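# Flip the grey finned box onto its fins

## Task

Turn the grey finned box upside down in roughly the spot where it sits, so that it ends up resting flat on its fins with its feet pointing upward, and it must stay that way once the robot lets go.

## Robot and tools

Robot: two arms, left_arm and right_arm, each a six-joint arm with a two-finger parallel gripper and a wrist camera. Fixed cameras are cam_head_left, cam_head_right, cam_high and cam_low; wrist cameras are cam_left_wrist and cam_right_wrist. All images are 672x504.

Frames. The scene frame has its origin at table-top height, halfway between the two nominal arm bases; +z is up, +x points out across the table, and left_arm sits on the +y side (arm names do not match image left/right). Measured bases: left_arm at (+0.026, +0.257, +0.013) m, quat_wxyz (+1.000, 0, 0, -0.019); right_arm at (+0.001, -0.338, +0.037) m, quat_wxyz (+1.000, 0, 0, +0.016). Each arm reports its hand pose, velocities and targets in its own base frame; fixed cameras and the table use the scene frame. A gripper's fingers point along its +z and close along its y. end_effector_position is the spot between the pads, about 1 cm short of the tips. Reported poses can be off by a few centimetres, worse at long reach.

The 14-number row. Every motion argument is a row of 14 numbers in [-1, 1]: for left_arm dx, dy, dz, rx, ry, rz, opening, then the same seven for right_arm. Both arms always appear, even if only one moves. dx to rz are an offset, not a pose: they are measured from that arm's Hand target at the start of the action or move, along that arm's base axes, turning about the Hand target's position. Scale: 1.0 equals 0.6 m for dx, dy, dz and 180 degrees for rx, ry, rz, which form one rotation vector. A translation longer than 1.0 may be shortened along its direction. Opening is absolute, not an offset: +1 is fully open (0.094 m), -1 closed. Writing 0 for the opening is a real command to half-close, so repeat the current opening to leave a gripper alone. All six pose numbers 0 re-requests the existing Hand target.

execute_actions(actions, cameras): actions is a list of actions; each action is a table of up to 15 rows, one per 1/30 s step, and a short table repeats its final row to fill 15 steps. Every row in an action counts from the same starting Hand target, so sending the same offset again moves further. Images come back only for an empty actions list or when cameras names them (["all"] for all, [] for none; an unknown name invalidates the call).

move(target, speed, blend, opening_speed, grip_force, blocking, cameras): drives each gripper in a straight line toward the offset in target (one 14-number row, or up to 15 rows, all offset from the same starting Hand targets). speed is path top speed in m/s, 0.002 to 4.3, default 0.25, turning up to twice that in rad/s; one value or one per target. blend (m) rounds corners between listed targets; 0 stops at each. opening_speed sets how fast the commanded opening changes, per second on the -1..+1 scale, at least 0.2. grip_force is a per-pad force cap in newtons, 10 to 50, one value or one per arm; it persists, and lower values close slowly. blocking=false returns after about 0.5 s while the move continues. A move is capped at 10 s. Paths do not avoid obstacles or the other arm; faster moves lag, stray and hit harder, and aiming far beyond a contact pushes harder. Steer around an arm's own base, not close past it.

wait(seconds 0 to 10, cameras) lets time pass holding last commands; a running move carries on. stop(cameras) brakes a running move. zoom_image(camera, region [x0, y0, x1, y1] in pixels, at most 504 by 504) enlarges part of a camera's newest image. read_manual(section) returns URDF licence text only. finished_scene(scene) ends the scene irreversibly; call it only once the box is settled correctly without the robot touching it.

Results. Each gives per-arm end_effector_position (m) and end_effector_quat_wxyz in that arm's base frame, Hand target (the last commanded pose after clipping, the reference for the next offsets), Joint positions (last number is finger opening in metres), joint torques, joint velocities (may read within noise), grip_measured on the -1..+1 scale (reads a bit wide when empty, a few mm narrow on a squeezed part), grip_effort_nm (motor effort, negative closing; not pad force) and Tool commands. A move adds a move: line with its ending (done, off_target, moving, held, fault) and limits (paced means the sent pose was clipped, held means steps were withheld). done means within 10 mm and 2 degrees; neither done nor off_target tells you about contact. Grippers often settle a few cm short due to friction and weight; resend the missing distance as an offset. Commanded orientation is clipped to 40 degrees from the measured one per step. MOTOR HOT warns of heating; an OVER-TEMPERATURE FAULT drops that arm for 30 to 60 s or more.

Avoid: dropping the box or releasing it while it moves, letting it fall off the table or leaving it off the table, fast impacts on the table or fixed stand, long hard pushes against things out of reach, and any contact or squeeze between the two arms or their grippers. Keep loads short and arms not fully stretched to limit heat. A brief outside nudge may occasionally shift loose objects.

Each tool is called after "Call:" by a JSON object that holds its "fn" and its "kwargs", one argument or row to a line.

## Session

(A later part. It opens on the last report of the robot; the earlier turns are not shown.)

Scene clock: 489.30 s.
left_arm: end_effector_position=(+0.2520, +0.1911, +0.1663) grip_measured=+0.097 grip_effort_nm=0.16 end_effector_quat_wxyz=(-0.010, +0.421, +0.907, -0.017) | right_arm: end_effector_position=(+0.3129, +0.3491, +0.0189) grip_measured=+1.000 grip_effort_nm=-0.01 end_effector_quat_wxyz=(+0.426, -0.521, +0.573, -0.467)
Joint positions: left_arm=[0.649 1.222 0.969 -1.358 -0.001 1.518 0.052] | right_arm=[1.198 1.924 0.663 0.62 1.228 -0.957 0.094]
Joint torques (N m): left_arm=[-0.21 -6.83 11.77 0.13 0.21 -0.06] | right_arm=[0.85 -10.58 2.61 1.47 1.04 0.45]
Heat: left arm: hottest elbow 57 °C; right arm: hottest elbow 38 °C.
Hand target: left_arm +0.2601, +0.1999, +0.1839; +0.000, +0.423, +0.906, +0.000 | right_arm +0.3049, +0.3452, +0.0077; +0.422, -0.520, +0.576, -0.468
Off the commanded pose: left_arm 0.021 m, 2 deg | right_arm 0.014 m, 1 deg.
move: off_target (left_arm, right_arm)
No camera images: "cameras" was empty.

Call:
{"fn": "move", "kwargs": {
  "target": [
    [0,0,0,0,0,0,0.1,0.042,-0.005,0.012,0,0,0,1],
    [0,0,0,0,0,0,0.1,0.045,-0.005,0.055,0,0,0,1]
  ],
  "speed": 0.04,
  "cameras": ["cam_right_wrist"]
}}

Call:
{"fn": "zoom_image", "kwargs": {
  "camera": "cam_right_wrist",
  "region": [160, 220, 560, 500]
}}

Scene clock: 510.73 s.
left_arm: end_effector_position=(+0.2520, +0.1911, +0.1663) grip_measured=+0.097 grip_effort_nm=0.16 end_effector_quat_wxyz=(-0.010, +0.421, +0.907, -0.017) | right_arm: end_effector_position=(+0.3173, +0.3486, +0.0200) grip_measured=+1.000 grip_effort_nm=-0.09 end_effector_quat_wxyz=(-0.421, +0.539, -0.568, +0.457)
Joint positions: left_arm=[0.649 1.222 0.969 -1.358 -0.001 1.518 0.052] | right_arm=[1.181 1.903 0.653 0.615 1.178 -0.987 0.094]
Joint torques (N m): left_arm=[-0.21 -6.83 11.77 0.1 0.22 -0.07] | right_arm=[-2.96 -15.09 3.75 1.39 1.01 -0.2]
Heat: left arm: hottest elbow 57 °C; right arm: hottest elbow 38 °C.
Hand target: left_arm +0.2601, +0.1999, +0.1839; +0.000, +0.423, +0.906, +0.000 | right_arm +0.3318, +0.3423, +0.0408; -0.422, +0.520, -0.576, +0.468
Off the commanded pose: left_arm 0.021 m, 2 deg | right_arm 0.026 m, 3 deg.
move: off_target (left_arm, right_arm)
Images, in order (width x height): cam_right_wrist 672x504.

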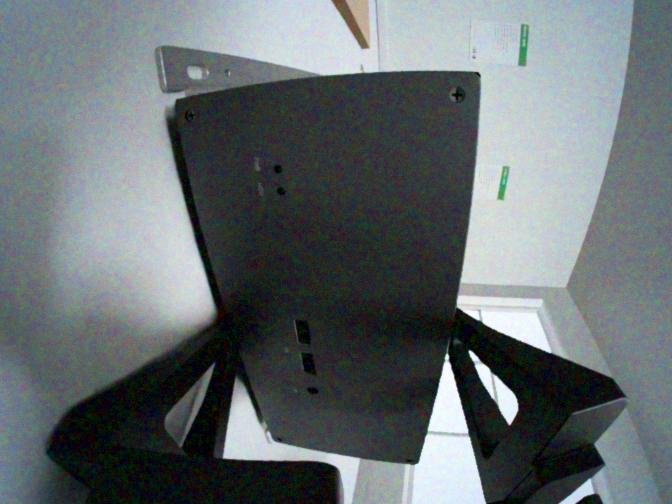

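Scaled by 1.260 from the camera's 672x504 image, which has a finer 960x720 frame.

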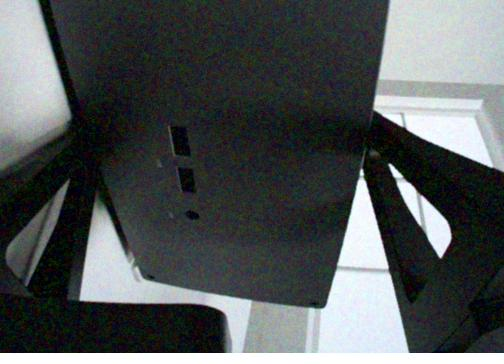

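Call:
{"fn": "move", "kwargs": {
  "target": [0,0,0,0,0,0,0.1,0.005,0,0.05,0,0,0,1],
  "speed": 0.04,
  "cameras": ["cam_right_wrist"]
}}

Scene clock: 518.00 s.
left_arm: end_effector_position=(+0.2520, +0.1911, +0.1663) grip_measured=+0.097 grip_effort_nm=0.16 end_effector_quat_wxyz=(-0.010, +0.421, +0.907, -0.017) | right_arm: end_effector_position=(+0.3231, +0.3348, +0.0282) grip_measured=+1.000 grip_effort_nm=-0.15 end_effector_quat_wxyz=(-0.400, +0.548, -0.573, +0.459)
Joint positions: left_arm=[0.649 1.222 0.969 -1.358 -0.001 1.518 0.052] | right_arm=[1.154 1.842 0.639 0.509 1.155 -0.965 0.094]
Joint torques (N m): left_arm=[-0.21 -6.89 11.78 0.12 0.21 -0.07] | right_arm=[-1.9 -17.38 5.37 1.73 1.76 -0.47]
Heat: left arm: hottest elbow 57 °C; right arm: hottest elbow 38 °C.
Hand target: left_arm +0.2601, +0.1999, +0.1839; +0.000, +0.423, +0.906, +0.000 | right_arm +0.3348, +0.3422, +0.0706; -0.422, +0.520, -0.576, +0.468
Off the commanded pose: left_arm 0.021 m, 2 deg | right_arm 0.045 m, 4 deg.
move: off_target (left_arm, right_arm)
Images, in order (width x height): cam_right_wrist 672x504.

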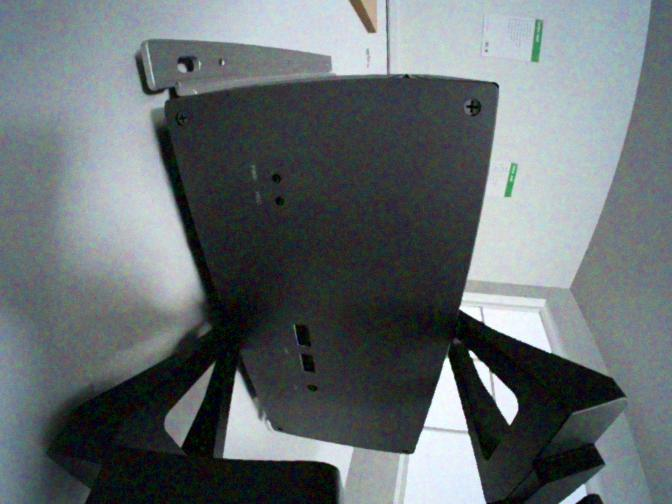

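Call:
{"fn": "move", "kwargs": {
  "target": [0,0,0,0,0,0,0.1,0.015,0.015,0.025,0,0,0,1],
  "speed": 0.04,
  "cameras": ["cam_right_wrist"]
}}

Scene clock: 525.87 s.
left_arm: end_effector_position=(+0.2520, +0.1911, +0.1663) grip_measured=+0.097 grip_effort_nm=0.16 end_effector_quat_wxyz=(-0.010, +0.421, +0.907, -0.017) | right_arm: end_effector_position=(+0.3254, +0.3308, +0.0331) grip_measured=+1.000 grip_effort_nm=-0.15 end_effector_quat_wxyz=(-0.391, +0.554, -0.574, +0.460)
Joint positions: left_arm=[0.649 1.222 0.969 -1.358 -0.001 1.518 0.052] | right_arm=[1.143 1.814 0.639 0.455 1.145 -0.96 0.094]
Joint torques (N m): left_arm=[-0.15 -6.95 11.75 0.1 0.21 -0.07] | right_arm=[-2.02 -17.55 7.68 2.13 1.86 -0.62]
Heat: left arm: hottest elbow 57 °C; right arm: hottest elbow 38 °C.
Hand target: left_arm +0.2601, +0.1999, +0.1839; +0.000, +0.423, +0.906, +0.000 | right_arm +0.3439, +0.3512, +0.0857; -0.422, +0.520, -0.577, +0.468
Off the commanded pose: left_arm 0.021 m, 2 deg | right_arm 0.059 m, 5 deg.
move: off_target (left_arm, right_arm)
Images, in order (width x height): cam_right_wrist 672x504.

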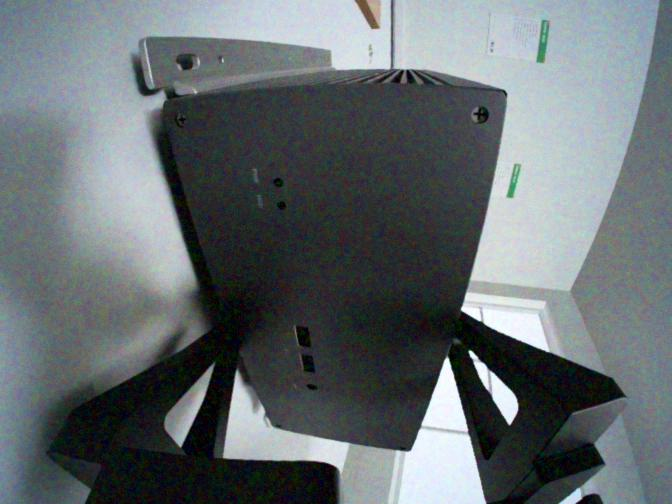

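Call:
{"fn": "move", "kwargs": {
  "target": [0,0,0,0,0,0,0.1,-0.035,0.035,-0.12,0,0,0,1],
  "speed": 0.05,
  "cameras": []
}}

Scene clock: 545.93 s.
left_arm: end_effector_position=(+0.2520, +0.1911, +0.1663) grip_measured=+0.097 grip_effort_nm=0.17 end_effector_quat_wxyz=(-0.010, +0.421, +0.907, -0.017) | right_arm: end_effector_position=(+0.3256, +0.3463, +0.0190) grip_measured=+1.000 grip_effort_nm=-0.02 end_effector_quat_wxyz=(+0.407, -0.517, +0.581, -0.479)
Joint positions: left_arm=[0.649 1.222 0.969 -1.358 -0.001 1.518 0.052] | right_arm=[1.17 1.923 0.697 0.53 1.237 -0.925 0.094]
Joint torques (N m): left_arm=[-0.21 -6.89 11.77 0.12 0.2 -0.06] | right_arm=[1.2 -8.7 6.68 2.22 0.15 -0.02]
Heat: left arm: hottest elbow 57 °C; right arm: hottest elbow 41 °C.
Hand target: left_arm +0.2601, +0.1999, +0.1839; +0.000, +0.423, +0.906, +0.000 | right_arm +0.3229, +0.3721, +0.0137; +0.422, -0.520, +0.577, -0.468
Off the commanded pose: left_arm 0.021 m, 2 deg | right_arm 0.026 m, 2 deg.
move: off_target (left_arm, right_arm)
No camera images: "cameras" was empty.

Call:
{"fn": "move", "kwargs": {
  "target": [0,0,0,0,0,0,0.1,0,0.01,0,0,0,0,1],
  "speed": 0.05,
  "cameras": ["cam_right_wrist", "cam_head_left", "cam_left_wrist"]
}}

Call:
{"fn": "zoom_image", "kwargs": {
  "camera": "cam_head_left",
  "region": [220, 190, 440, 355]
}}

Scene clock: 551.33 s.
left_arm: end_effector_position=(+0.2520, +0.1911, +0.1663) grip_measured=+0.097 grip_effort_nm=0.17 end_effector_quat_wxyz=(-0.010, +0.421, +0.907, -0.017) | right_arm: end_effector_position=(+0.3265, +0.3513, +0.0189) grip_measured=+1.000 grip_effort_nm=-0.02 end_effector_quat_wxyz=(+0.410, -0.513, +0.583, -0.478)
Joint positions: left_arm=[0.649 1.222 0.969 -1.358 -0.001 1.518 0.052] | right_arm=[1.173 1.931 0.71 0.53 1.241 -0.92 0.094]
Joint torques (N m): left_arm=[-0.03 -6.89 11.75 0.12 0.2 -0.07] | right_arm=[1.79 -9.64 6.97 1.54 0.13 0.03]
Heat: left arm: hottest elbow 57 °C; right arm: hottest elbow 41 °C.
Hand target: left_arm +0.2601, +0.1999, +0.1839; +0.000, +0.423, +0.906, +0.000 | right_arm +0.3228, +0.3781, +0.0136; +0.422, -0.520, +0.576, -0.468
Off the commanded pose: left_arm 0.021 m, 2 deg | right_arm 0.028 m, 2 deg.
move: off_target (left_arm, right_arm)
Images, in order (width x height): cam_head_left 672x504, cam_left_wrist 672x504, cam_right_wrist 672x504.

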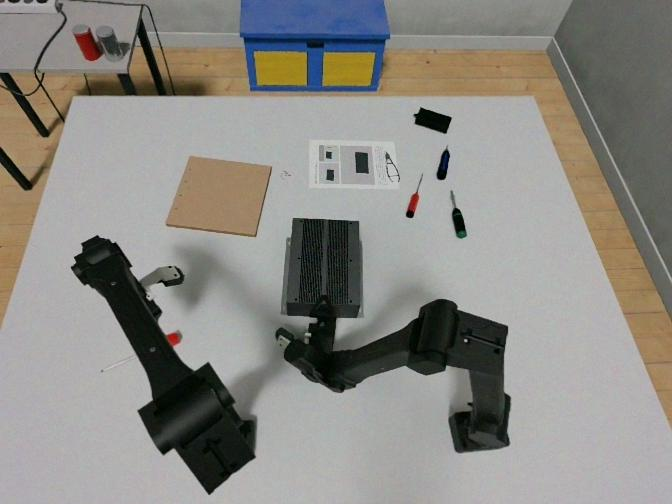

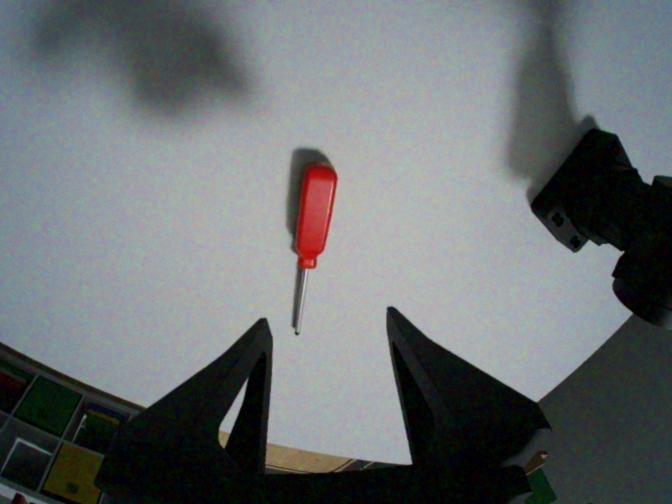

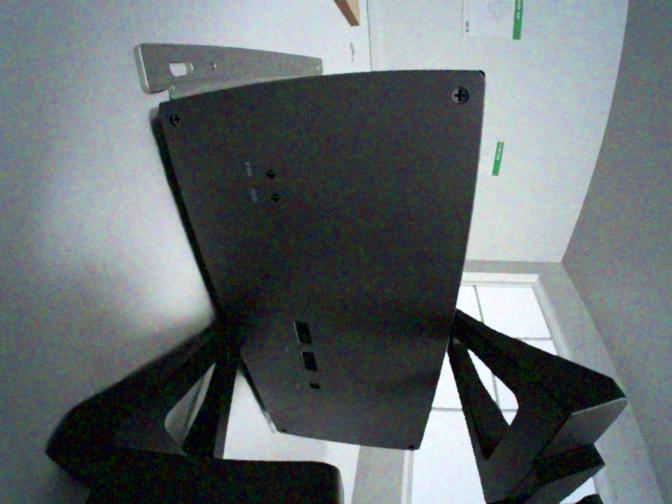

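Scaled by 2.291.

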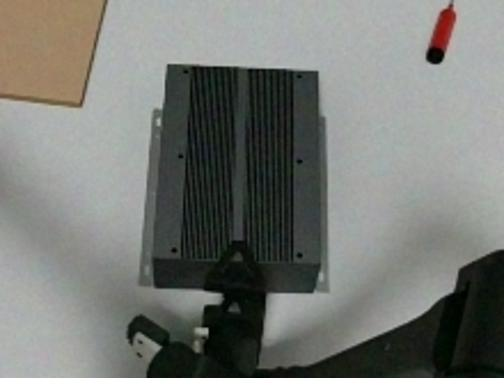

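Call:
{"fn": "move", "kwargs": {
  "target": [
    [0,0,0,0,0,0,0.1,0.025,0,0.06,-0.001,-0.01,0,1],
    [0,0,0,0,0,0,0.1,0.04,-0.002,0.13,-0.0023,-0.022,0,1]
  ],
  "speed": 0.05,
  "blend": [0.02,0],
  "cameras": ["cam_right_wrist"]
}}

Scene clock: 564.77 s.
left_arm: end_effector_position=(+0.2520, +0.1911, +0.1663) grip_measured=+0.097 grip_effort_nm=0.16 end_effector_quat_wxyz=(-0.010, +0.421, +0.907, -0.017) | right_arm: end_effector_position=(+0.3295, +0.3595, +0.0300) grip_measured=+1.000 grip_effort_nm=-0.15 end_effector_quat_wxyz=(-0.391, +0.558, -0.544, +0.490)
Joint positions: left_arm=[0.649 1.222 0.969 -1.358 -0.001 1.518 0.052] | right_arm=[1.169 1.903 0.707 0.564 1.202 -1.097 0.094]
Joint torques (N m): left_arm=[-0.03 -6.77 11.73 0.1 0.21 -0.07] | right_arm=[-1.67 -20.01 6.57 3.82 1.72 -0.42]
Heat: left arm: hottest elbow 57 °C; right arm: hottest elbow 40 °C.
Hand target: left_arm +0.2601, +0.1999, +0.1839; +0.000, +0.423, +0.906, +0.000 | right_arm +0.3469, +0.3769, +0.0917; -0.439, +0.505, -0.560, +0.488
Off the commanded pose: left_arm 0.021 m, 2 deg | right_arm 0.066 m, 8 deg.
move: off_target (left_arm, right_arm); blend cut to 0.0195 m at target 1
Images, in order (width x height): cam_right_wrist 672x504.

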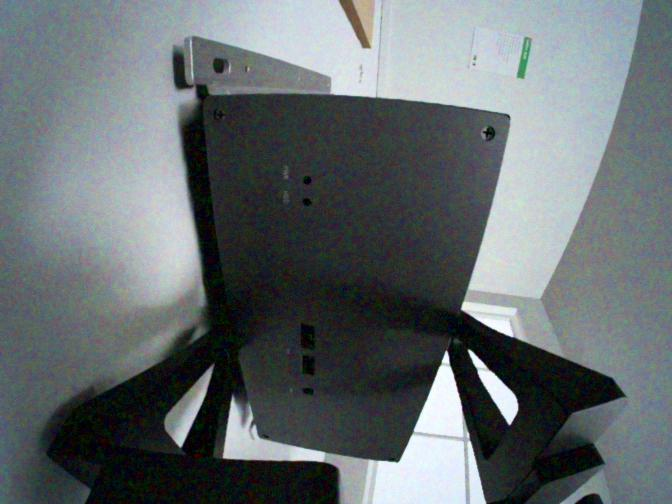

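Call:
{"fn": "move", "kwargs": {
  "target": [0,0,0,0,0,0,0.1,0,-0.01,0,0,0,0,0.6],
  "speed": 0.05,
  "opening_speed": 0.3,
  "cameras": ["cam_right_wrist", "cam_head_left"]
}}

Call:
{"fn": "zoom_image", "kwargs": {
  "camera": "cam_head_left",
  "region": [220, 190, 440, 355]
}}

Scene clock: 585.73 s.
left_arm: end_effector_position=(+0.2520, +0.1911, +0.1663) grip_measured=+0.097 grip_effort_nm=0.16 end_effector_quat_wxyz=(-0.010, +0.421, +0.907, -0.017) | right_arm: end_effector_position=(+0.3303, +0.3566, +0.0302) grip_measured=+0.954 grip_effort_nm=-1.04 end_effector_quat_wxyz=(-0.393, +0.559, -0.543, +0.489)
Joint positions: left_arm=[0.649 1.222 0.969 -1.358 -0.001 1.518 0.052] | right_arm=[1.164 1.9 0.696 0.588 1.193 -1.111 0.092]
Joint torques (N m): left_arm=[-0.03 -6.83 11.77 0.12 0.2 -0.07] | right_arm=[-2.14 -20.13 6.2 3.85 1.77 -0.43]
Heat: left arm: hottest elbow 58 °C; right arm: hottest elbow 41 °C.
Hand target: left_arm +0.2601, +0.1999, +0.1839; +0.000, +0.423, +0.906, +0.000 | right_arm +0.3468, +0.3710, +0.0917; -0.439, +0.505, -0.560, +0.488
Off the commanded pose: left_arm 0.021 m, 2 deg | right_arm 0.065 m, 8 deg.
move: off_target (left_arm, right_arm)
Images, in order (width x height): cam_head_left 672x504, cam_right_wrist 672x504.

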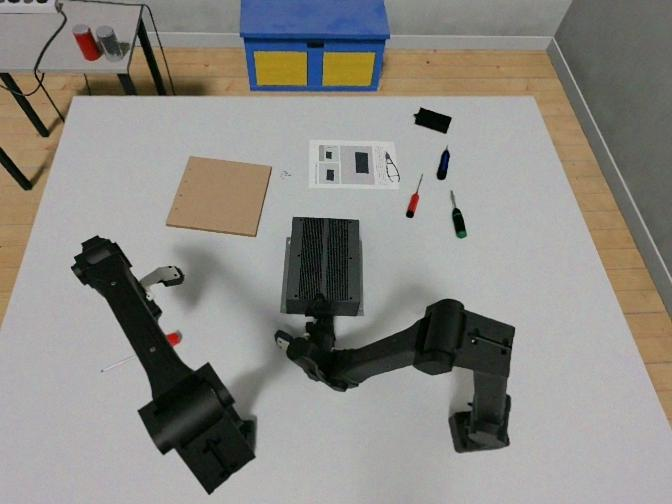

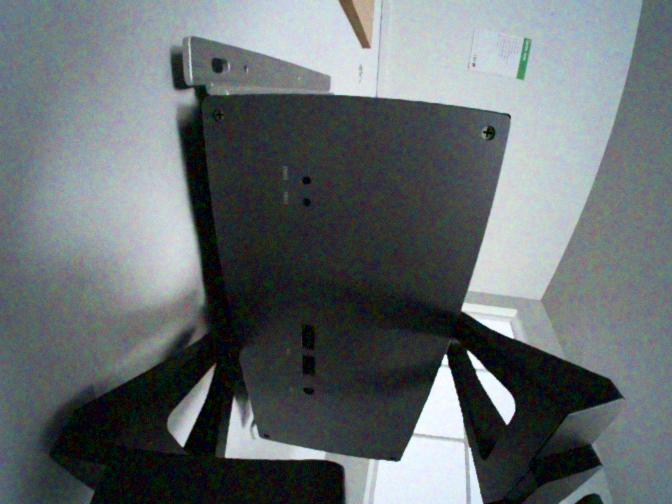

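Scaled by 2.291.

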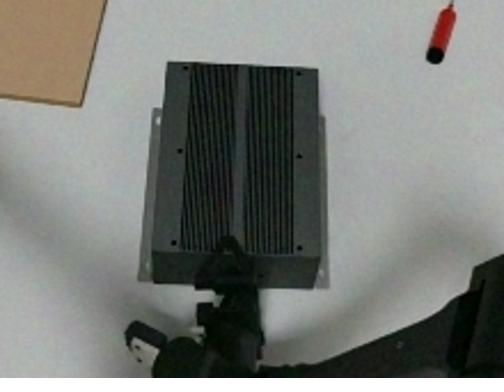

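Call:
{"fn": "move", "kwargs": {
  "target": [0,0,0,0,0,0,0.1,0.06,0.025,0.11,0.0006,0.006,0,0.6],
  "speed": 0.06,
  "cameras": ["cam_right_wrist"]
}}

Scene clock: 633.47 s.
left_arm: end_effector_position=(+0.2520, +0.1911, +0.1663) grip_measured=+0.097 grip_effort_nm=0.17 end_effector_quat_wxyz=(-0.010, +0.421, +0.907, -0.017) | right_arm: end_effector_position=(+0.3507, +0.3369, +0.0572) grip_measured=+0.952 grip_effort_nm=-1.04 end_effector_quat_wxyz=(-0.359, +0.577, -0.554, +0.480)
Joint positions: left_arm=[0.649 1.222 0.969 -1.358 -0.001 1.518 0.052] | right_arm=[1.094 1.766 0.698 0.367 1.121 -1.085 0.092]
Joint torques (N m): left_arm=[-0.09 -6.83 11.77 0.09 0.21 -0.08] | right_arm=[-1.03 -20.37 13.41 3.15 2.42 -0.77]
Heat: left arm: hottest elbow 58 °C; right arm: hottest elbow 42 °C.
Hand target: left_arm +0.2601, +0.1999, +0.1839; +0.000, +0.423, +0.906, +0.000 | right_arm +0.3827, +0.3860, +0.1576; -0.435, +0.510, -0.564, +0.483
Off the commanded pose: left_arm 0.021 m, 2 deg | right_arm 0.116 m, 12 deg.
move: off_target (left_arm, right_arm)
Images, in order (width x height): cam_right_wrist 672x504.

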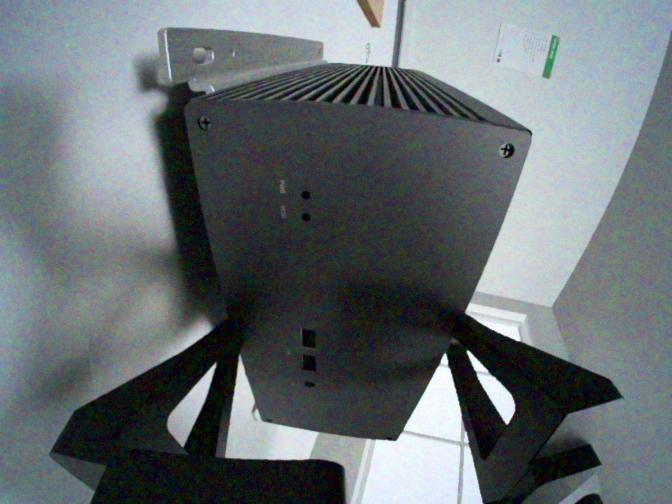

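Call:
{"fn": "move", "kwargs": {
  "target": [0,0,0,0,0,0,0.1,0.032,0.014,0.085,0.019,0.054,-0.003,0.6],
  "speed": 0.06,
  "cameras": ["cam_right_wrist","cam_head_left"]
}}

Scene clock: 665.40 s.
left_arm: end_effector_position=(+0.2520, +0.1911, +0.1663) grip_measured=+0.097 grip_effort_nm=0.16 end_effector_quat_wxyz=(-0.010, +0.421, +0.907, -0.017) | right_arm: end_effector_position=(+0.3641, +0.3463, +0.0990) grip_measured=+0.951 grip_effort_nm=-1.04 end_effector_quat_wxyz=(-0.300, +0.608, -0.597, +0.429)
Joint positions: left_arm=[0.649 1.222 0.969 -1.358 -0.001 1.518 0.052] | right_arm=[1.056 1.629 0.86 -0.206 0.995 -0.863 0.092]
Joint torques (N m): left_arm=[0.03 -6.89 11.74 0.1 0.2 -0.06] | right_arm=[-1.14 -19.72 16.42 2.54 2.59 -0.13]
Heat: left arm: hottest elbow 58 °C; right arm: hottest elbow 49 °C.
Hand target: left_arm +0.2601, +0.1999, +0.1839; +0.000, +0.423, +0.906, +0.000 | right_arm +0.4019, +0.3945, +0.2088; -0.398, +0.533, -0.616, +0.423
Off the commanded pose: left_arm 0.021 m, 2 deg | right_arm 0.126 m, 14 deg.
move: off_target (left_arm, right_arm)
Images, in order (width x height): cam_head_left 672x504, cam_right_wrist 672x504.

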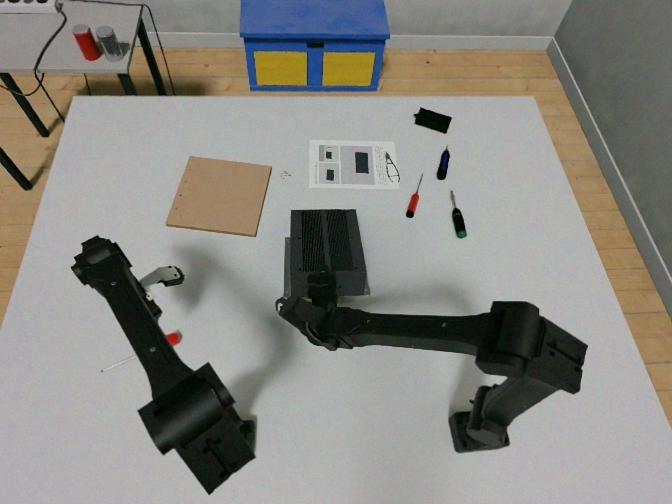

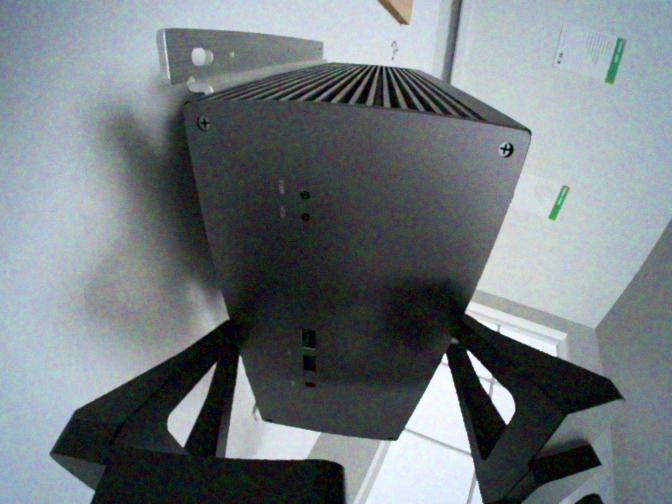

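Call:
{"fn": "execute_actions", "kwargs": {
  "actions": [],
  "cameras": ["cam_high", "cam_low", "cam_head_right"]
}}

Call:
{"fn": "zoom_image", "kwargs": {
  "camera": "cam_low",
  "region": [230, 180, 430, 330]
}}

Call:
{"fn": "zoom_image", "kwargs": {
  "camera": "cam_high",
  "region": [230, 180, 480, 368]
}}

Scene clock: 699.30 s.
left_arm: end_effector_position=(+0.2520, +0.1911, +0.1663) grip_measured=+0.097 grip_effort_nm=0.16 end_effector_quat_wxyz=(-0.010, +0.421, +0.907, -0.017) | right_arm: end_effector_position=(+0.3641, +0.3463, +0.0990) grip_measured=+0.951 grip_effort_nm=-1.04 end_effector_quat_wxyz=(-0.300, +0.608, -0.597, +0.429)
Joint positions: left_arm=[0.649 1.222 0.969 -1.358 -0.001 1.518 0.052] | right_arm=[1.056 1.629 0.86 -0.207 0.995 -0.863 0.092]
Joint velocities: within noise
Joint torques (N m): left_arm=[-0.21 -6.71 11.77 0.12 0.21 -0.05] | right_arm=[-1.44 -19.78 16.44 2.71 2.57 -0.19]
Heat: left arm: hottest elbow 58 °C; right arm: hottest elbow 63 °C.
Hand target: left_arm +0.2601, +0.1999, +0.1839; +0.000, +0.423, +0.906, +0.000 | right_arm +0.4019, +0.3944, +0.2088; -0.398, +0.533, -0.616, +0.423
Tool commands: left_gripper/opening=+0.1 right_gripper/opening=+0.6
Off the commanded pose: left_arm 0.021 m, 2 deg | right_arm 0.126 m, 14 deg.
Images, in order (width x height): cam_head_right 672x504, cam_high 672x504, cam_low 672x504.

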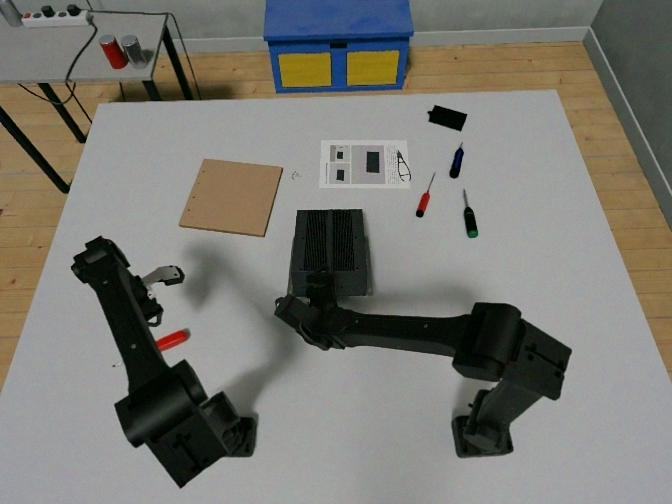

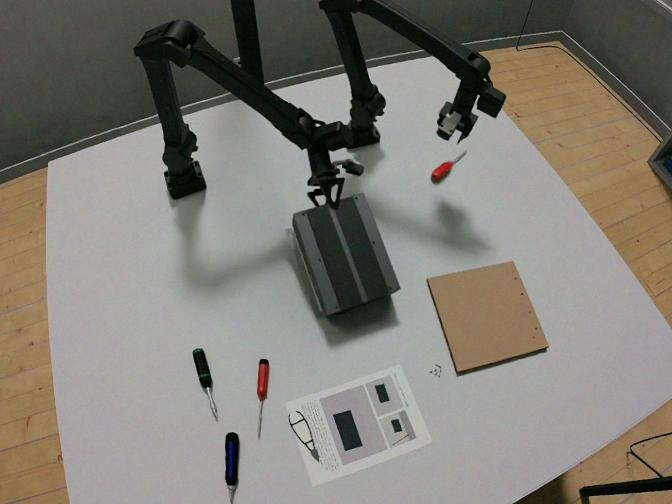

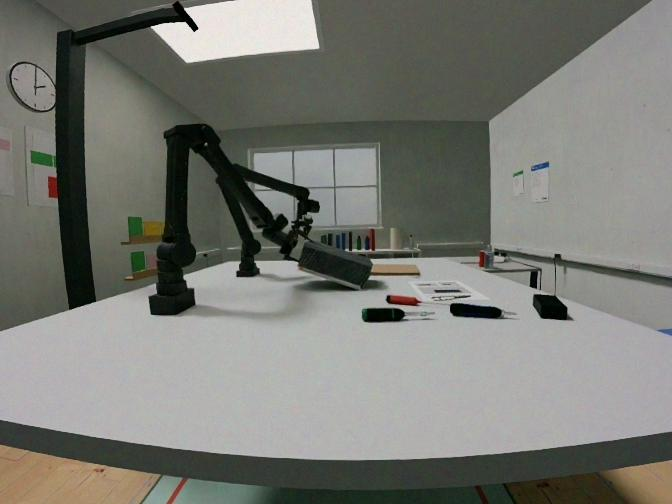

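Scaled by 2.520.

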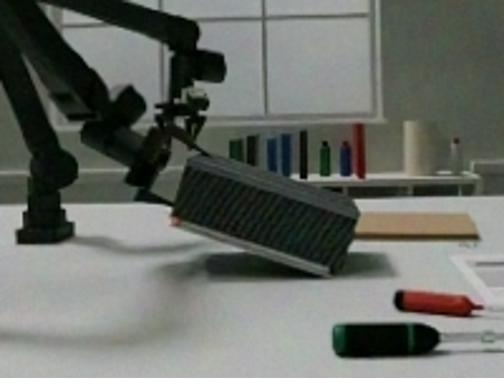

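Scaled by 2.016.

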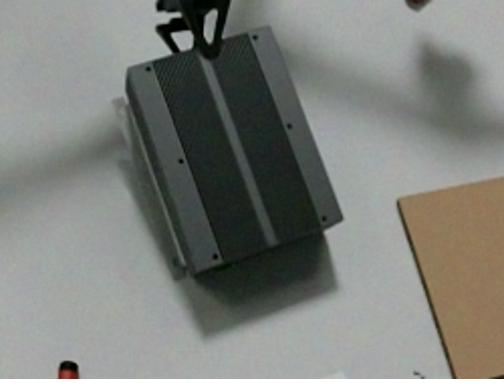

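Call:
{"fn": "move", "kwargs": {
  "target": [0,0,0,0,0,0,0.1,0.073,0.0,0.088,0.037,0.073,-0.013,0.6],
  "speed": 0.09,
  "cameras": []
}}

Scene clock: 710.57 s.
left_arm: end_effector_position=(+0.2520, +0.1911, +0.1663) grip_measured=+0.097 grip_effort_nm=0.16 end_effector_quat_wxyz=(-0.010, +0.421, +0.907, -0.017) | right_arm: end_effector_position=(+0.4007, +0.3570, +0.1493) grip_measured=+0.949 grip_effort_nm=-1.04 end_effector_quat_wxyz=(-0.227, +0.637, -0.652, +0.344)
Joint positions: left_arm=[0.649 1.222 0.969 -1.358 -0.001 1.518 0.052] | right_arm=[0.954 1.603 1.128 -0.676 0.762 -0.764 0.092]
Joint torques (N m): left_arm=[-0.15 -6.89 11.74 0.14 0.2 -0.07] | right_arm=[-1.9 -19.66 18.17 2.54 2.12 0.86]
Heat: left arm: hottest elbow 58 °C; right arm: hottest elbow 65 °C.
Hand target: left_arm +0.2601, +0.1999, +0.1839; +0.000, +0.423, +0.906, +0.000 | right_arm +0.4459, +0.3944, +0.2616; -0.347, +0.541, -0.691, +0.331
Off the commanded pose: left_arm 0.021 m, 2 deg | right_arm 0.127 m, 18 deg.
move: off_target (left_arm, right_arm)
No camera images: "cameras" was empty.

Call:
{"fn": "move", "kwargs": {
  "target": [
    [0,0,0,0,0,0,0.1,0.093,0.0,0.078,0.023,0.081,-0.006,0.6],
    [0,0,0,0,0,0,0.1,0.193,-0.007,0.09,0.045,0.16,-0.01,0.6]
  ],
  "speed": 0.08,
  "blend": [0.03,0],
  "cameras": ["cam_high"]
}}

Scene clock: 725.93 s.
left_arm: end_effector_position=(+0.2520, +0.1911, +0.1663) grip_measured=+0.097 grip_effort_nm=0.16 end_effector_quat_wxyz=(-0.010, +0.421, +0.907, -0.017) | right_arm: end_effector_position=(+0.5234, +0.3695, +0.2156) grip_measured=+0.949 grip_effort_nm=-1.04 end_effector_quat_wxyz=(+0.082, -0.605, +0.780, -0.137)
Joint positions: left_arm=[0.649 1.222 0.969 -1.358 -0.001 1.518 0.052] | right_arm=[0.69 1.93 1.91 -1.391 0.279 -0.651 0.092]
Joint torques (N m): left_arm=[-0.15 -6.95 11.74 0.13 0.2 -0.06] | right_arm=[-1.44 -24.18 17.94 2.3 0.96 0.21]
Heat: left arm: hottest elbow 58 °C; right arm: hottest elbow 71 °C.
Hand target: left_arm +0.2601, +0.1999, +0.1839; +0.000, +0.423, +0.906, +0.000 | right_arm +0.5615, +0.3902, +0.3153; +0.195, -0.570, +0.786, -0.142
Off the commanded pose: left_arm 0.021 m, 2 deg | right_arm 0.109 m, 14 deg.
move: off_target (left_arm, right_arm)
Images, in order (width x height): cam_high 672x504.

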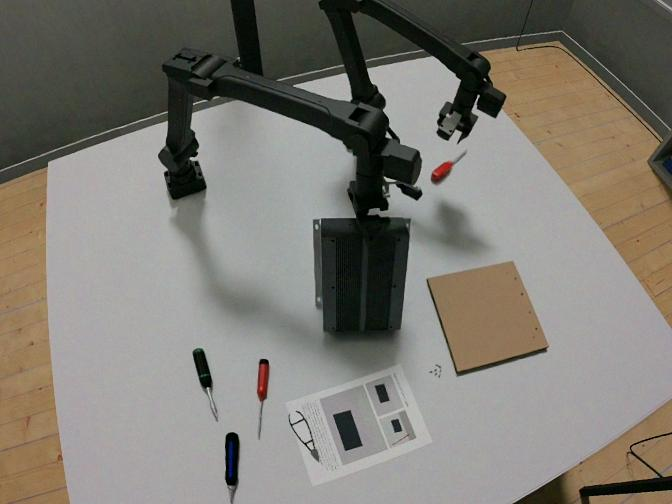

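Call:
{"fn": "move", "kwargs": {
  "target": [0,0,0,0,0,0,0.1,0.12,-0.007,-0.05,0,0.11,0,0.6],
  "speed": 0.07,
  "cameras": ["cam_high", "cam_head_left"]
}}

Scene clock: 743.67 s.
left_arm: end_effector_position=(+0.2520, +0.1911, +0.1663) grip_measured=+0.097 grip_effort_nm=0.16 end_effector_quat_wxyz=(-0.010, +0.421, +0.907, -0.017) | right_arm: end_effector_position=(+0.6131, +0.3904, +0.2267) grip_measured=+0.949 grip_effort_nm=-1.04 end_effector_quat_wxyz=(+0.073, -0.585, +0.807, -0.031)
Joint positions: left_arm=[0.649 1.222 0.969 -1.358 -0.001 1.518 0.052] | right_arm=[0.581 2.285 2.548 -1.684 0.056 -0.677 0.092]
Joint torques (N m): left_arm=[-0.09 -6.83 11.79 0.12 0.21 -0.07] | right_arm=[-1.61 -24.12 15.46 0.58 0.84 -0.29]
Heat: left arm: hottest elbow 58 °C; right arm: hottest elbow 68 °C.
Hand target: left_arm +0.2601, +0.1999, +0.1839; +0.000, +0.423, +0.906, +0.000 | right_arm +0.6336, +0.3861, +0.2857; +0.058, -0.586, +0.807, -0.042
Off the commanded pose: left_arm 0.021 m, 2 deg | right_arm 0.062 m, 2 deg.
joint sent to its limit (right arm) — joint 4 (wrist pitch), lower limit. The joint targets are off in position and orientation.
move: off_target (left_arm, right_arm)
Images, in order (width x height): cam_head_left 672x504, cam_high 672x504.

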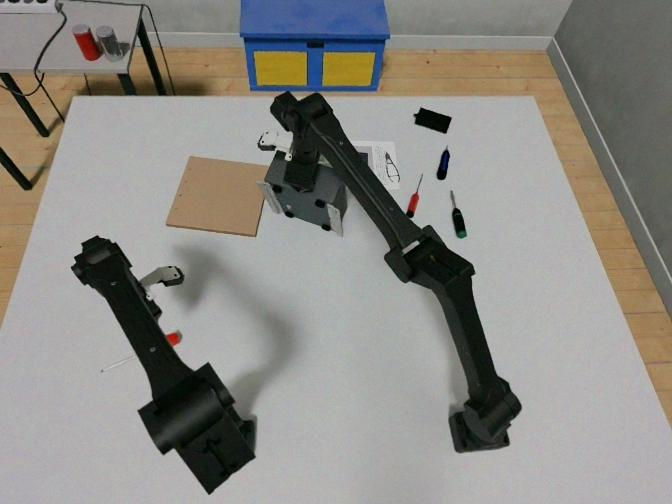

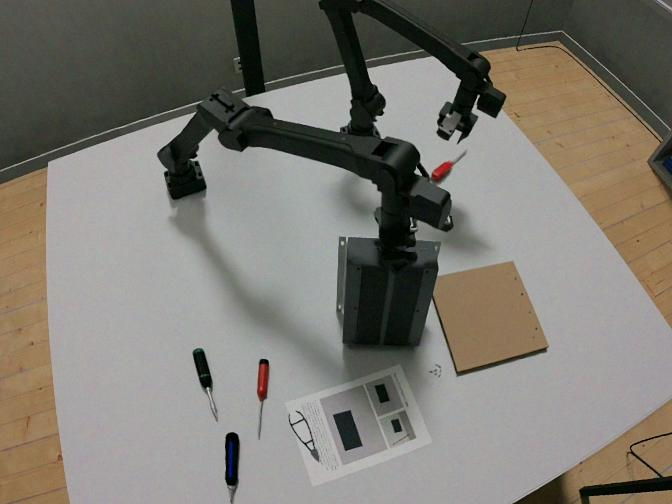

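Call:
{"fn": "move", "kwargs": {
  "target": [0,0,0,0,0,0,0.1,0.01,0.0,-0.06,0,0,0,0.6],
  "speed": 0.07,
  "cameras": ["cam_head_left", "cam_low"]
}}

Call:
{"fn": "zoom_image", "kwargs": {
  "camera": "cam_low",
  "region": [230, 140, 490, 330]
}}

Call:
{"fn": "zoom_image", "kwargs": {
  "camera": "cam_head_left",
  "region": [220, 80, 440, 260]
}}

Scene clock: 756.10 s.
left_arm: end_effector_position=(+0.2520, +0.1911, +0.1663) grip_measured=+0.097 grip_effort_nm=0.16 end_effector_quat_wxyz=(-0.010, +0.421, +0.907, -0.017) | right_arm: end_effector_position=(+0.6187, +0.3938, +0.2254) grip_measured=+0.949 grip_effort_nm=-1.04 end_effector_quat_wxyz=(+0.079, -0.584, +0.807, -0.029)
Joint positions: left_arm=[0.649 1.222 0.969 -1.358 -0.001 1.518 0.052] | right_arm=[0.579 2.305 2.58 -1.684 0.051 -0.677 0.092]
Joint torques (N m): left_arm=[-0.15 -6.89 11.75 0.13 0.21 -0.07] | right_arm=[-2.55 -21.66 13.86 0.66 0.97 -0.32]
Heat: left arm: hottest elbow 58 °C; right arm: hottest elbow 72 °C.
Hand target: left_arm +0.2601, +0.1999, +0.1839; +0.000, +0.423, +0.906, +0.000 | right_arm +0.6397, +0.3860, +0.2495; +0.058, -0.586, +0.807, -0.042
Off the commanded pose: left_arm 0.021 m, 2 deg | right_arm 0.033 m, 3 deg.
joint sent to its limit (right arm) — joint 4 (wrist pitch), lower limit. The joint targets are off in orientation, not in position.
move: off_target (left_arm, right_arm)
Images, in order (width x height): cam_head_left 672x504, cam_low 672x504.

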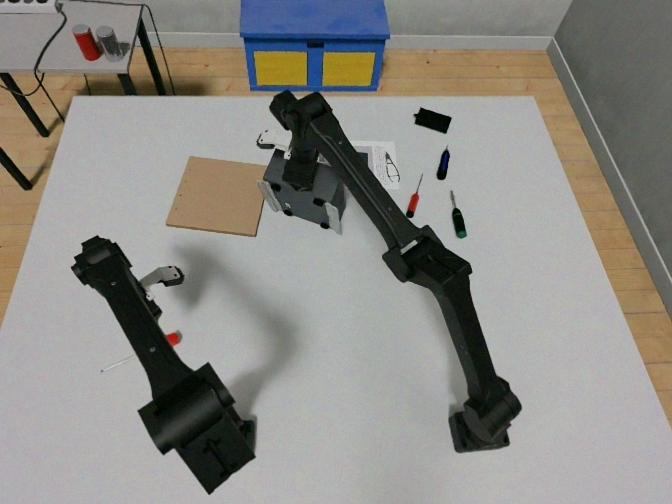

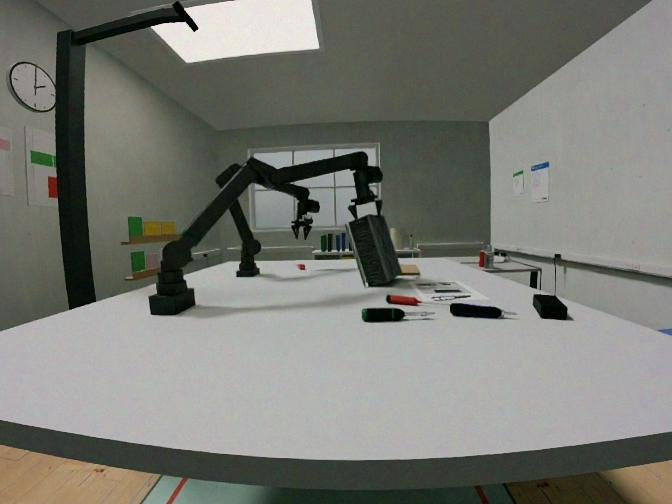

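Scaled by 1.938.

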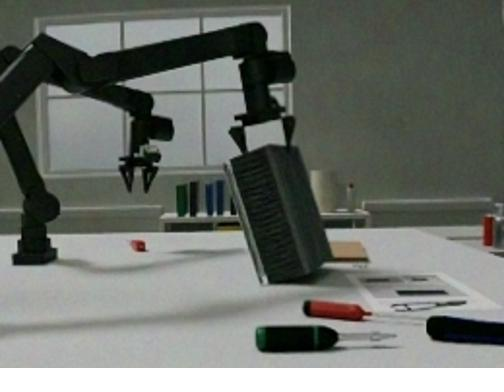

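Scaled by 2.291.

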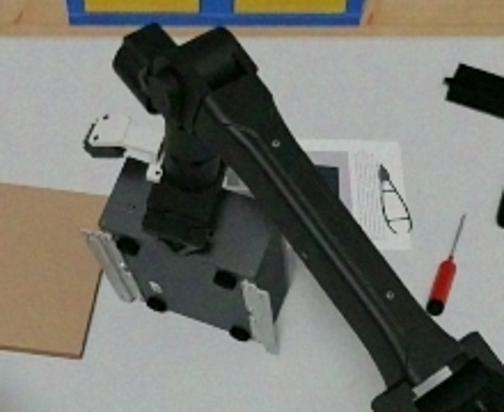

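Call:
{"fn": "move", "kwargs": {
  "target": [0,0,0,0,0,0,0.1,0.07,0.01,-0.04,0,0,0,0.6],
  "speed": 0.07,
  "cameras": ["cam_low"]
}}

Call:
{"fn": "zoom_image", "kwargs": {
  "camera": "cam_low",
  "region": [230, 140, 490, 330]
}}

Scene clock: 764.57 s.
left_arm: end_effector_position=(+0.2520, +0.1911, +0.1663) grip_measured=+0.097 grip_effort_nm=0.17 end_effector_quat_wxyz=(-0.010, +0.421, +0.907, -0.017) | right_arm: end_effector_position=(+0.6535, +0.4166, +0.2234) grip_measured=+0.949 grip_effort_nm=-1.04 end_effector_quat_wxyz=(+0.130, -0.581, +0.803, -0.025)
Joint positions: left_arm=[0.649 1.222 0.969 -1.358 -0.001 1.518 0.052] | right_arm=[0.576 2.442 2.819 -1.684 0.037 -0.681 0.092]
Joint torques (N m): left_arm=[-0.03 -6.89 11.75 0.1 0.21 -0.07] | right_arm=[-3.72 -21.48 12.52 0.94 1.23 -0.5]
Heat: left arm: hottest elbow 59 °C; right arm: hottest elbow 70 °C.
Hand target: left_arm +0.2601, +0.1999, +0.1839; +0.000, +0.423, +0.906, +0.000 | right_arm +0.6817, +0.3920, +0.2255; +0.058, -0.586, +0.807, -0.042
Off the commanded pose: left_arm 0.021 m, 2 deg | right_arm 0.037 m, 9 deg.
joint sent to its limit (right arm) — joint 4 (wrist pitch), lower limit. The joint targets are off in orientation, not in position.
move: off_target (left_arm, right_arm)
Images, in order (width x height): cam_low 672x504.

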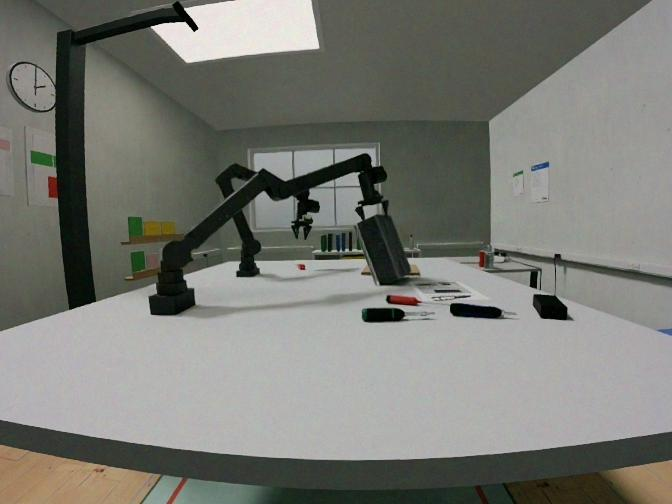

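Scaled by 1.938.

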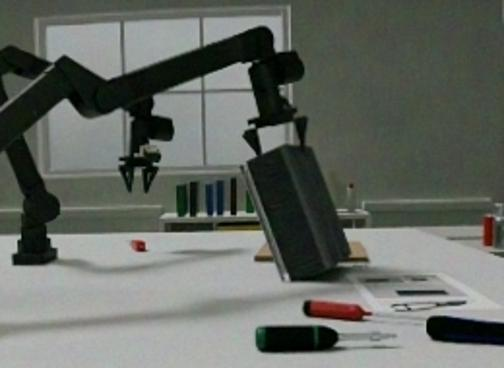

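Call:
{"fn": "move", "kwargs": {
  "target": [0,0,0,0,0,0,0.1,-0.35,-0.033,0.033,0,0.04,0,0.6],
  "speed": 0.08,
  "cameras": ["cam_low","cam_head_left"]
}}

Call:
{"fn": "zoom_image", "kwargs": {
  "camera": "cam_low",
  "region": [230, 140, 490, 330]
}}

Scene clock: 787.40 s.
left_arm: end_effector_position=(+0.2520, +0.1911, +0.1663) grip_measured=+0.097 grip_effort_nm=0.16 end_effector_quat_wxyz=(-0.010, +0.421, +0.907, -0.017) | right_arm: end_effector_position=(+0.5126, +0.3558, +0.2251) grip_measured=+0.946 grip_effort_nm=-1.04 end_effector_quat_wxyz=(+0.024, -0.576, +0.817, -0.026)
Joint positions: left_arm=[0.649 1.222 0.969 -1.358 -0.001 1.518 0.052] | right_arm=[0.622 1.967 2.017 -1.573 0.053 -0.608 0.091]
Joint torques (N m): left_arm=[-0.09 -6.83 11.7 0.13 0.2 -0.06] | right_arm=[3.19 -22.24 7.25 -1.88 -1.7 0.17]
Heat: left arm: hottest elbow 59 °C; right arm: hottest elbow 62 °C.
Hand target: left_arm +0.2601, +0.1999, +0.1839; +0.000, +0.423, +0.906, +0.000 | right_arm +0.4716, +0.3721, +0.2453; +0.007, -0.587, +0.809, -0.005
Off the commanded pose: left_arm 0.021 m, 2 deg | right_arm 0.049 m, 3 deg.
move: off_target (left_arm, right_arm)
Images, in order (width x height): cam_head_left 672x504, cam_low 672x504.

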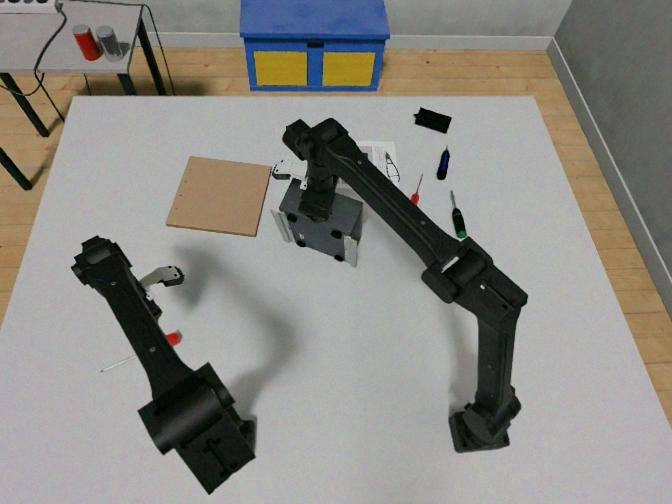

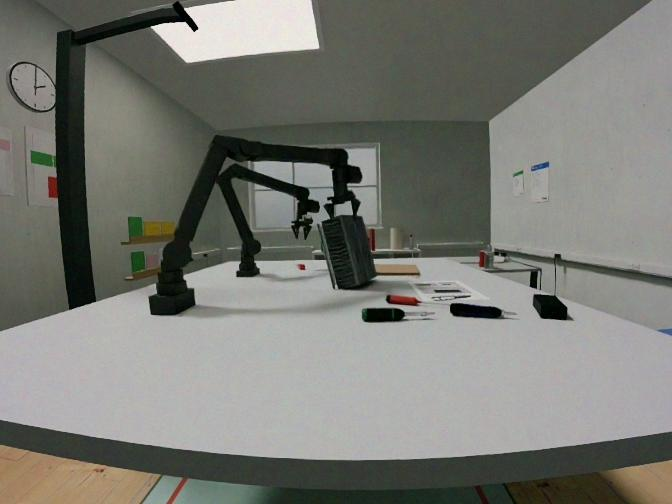

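Scaled by 1.938.

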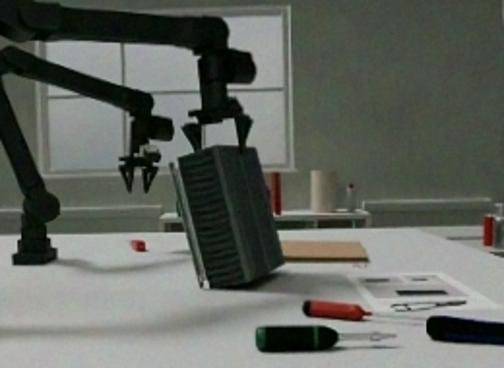

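Call:
{"fn": "move", "kwargs": {
  "target": [0,0,0,0,0,0,0.1,-0.235,-0.028,0.005,0,0,0.075,0.6],
  "speed": 0.08,
  "cameras": ["cam_low","cam_head_left"]
}}

Call:
{"fn": "zoom_image", "kwargs": {
  "camera": "cam_low",
  "region": [230, 140, 490, 330]
}}

Call:
{"fn": "zoom_image", "kwargs": {
  "camera": "cam_head_left",
  "region": [200, 120, 440, 300]
}}

Scene clock: 817.43 s.
left_arm: end_effector_position=(+0.2520, +0.1911, +0.1663) grip_measured=+0.097 grip_effort_nm=0.16 end_effector_quat_wxyz=(-0.010, +0.421, +0.907, -0.017) | right_arm: end_effector_position=(+0.3596, +0.3448, +0.2244) grip_measured=+0.946 grip_effort_nm=-1.04 end_effector_quat_wxyz=(+0.004, -0.658, +0.753, -0.021)
Joint positions: left_arm=[0.649 1.222 0.969 -1.358 -0.001 1.518 0.052] | right_arm=[0.78 1.641 1.559 -1.484 0.043 -0.656 0.091]
Joint torques (N m): left_arm=[-0.09 -6.83 11.74 0.1 0.2 -0.07] | right_arm=[2.96 -17.44 8.27 -0.99 -1.49 -0.15]
Heat: left arm: hottest elbow 59 °C; right arm: hottest elbow 54 °C.
Hand target: left_arm +0.2601, +0.1999, +0.1839; +0.000, +0.423, +0.906, +0.000 | right_arm +0.3306, +0.3553, +0.2483; +0.007, -0.678, +0.735, -0.004
Off the commanded pose: left_arm 0.021 m, 2 deg | right_arm 0.039 m, 4 deg.
move: off_target (left_arm, right_arm)
Images, in order (width x height): cam_head_left 672x504, cam_low 672x504.

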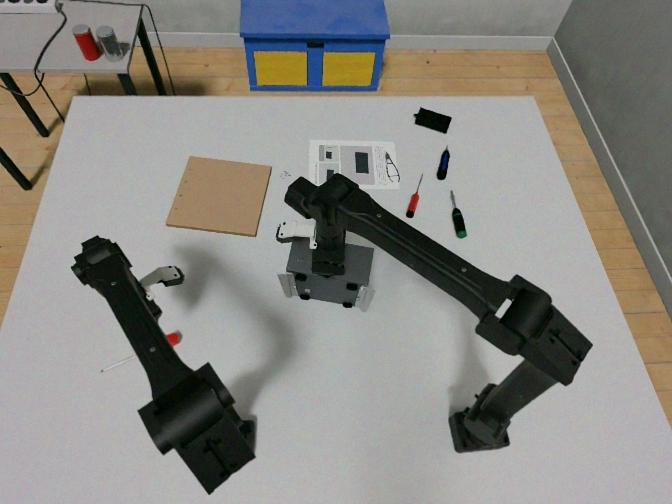

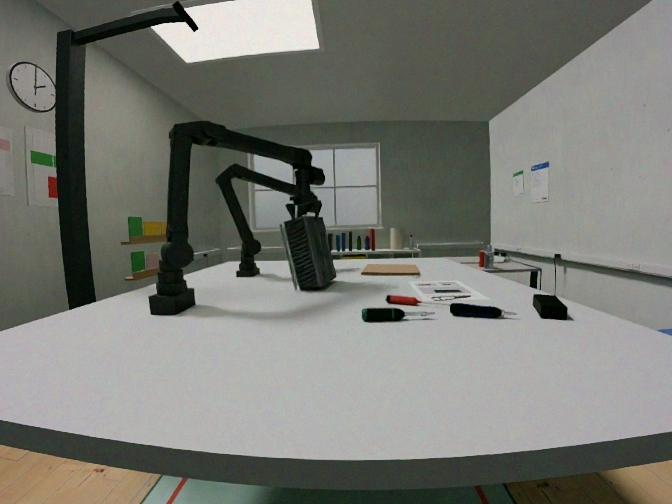

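Scaled by 1.938.

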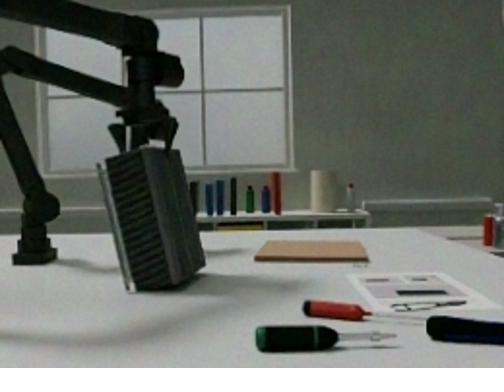

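Scaled by 2.100.

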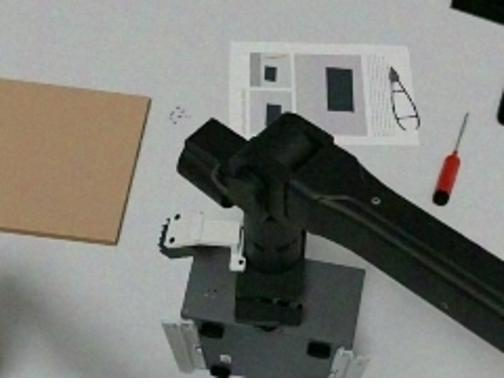

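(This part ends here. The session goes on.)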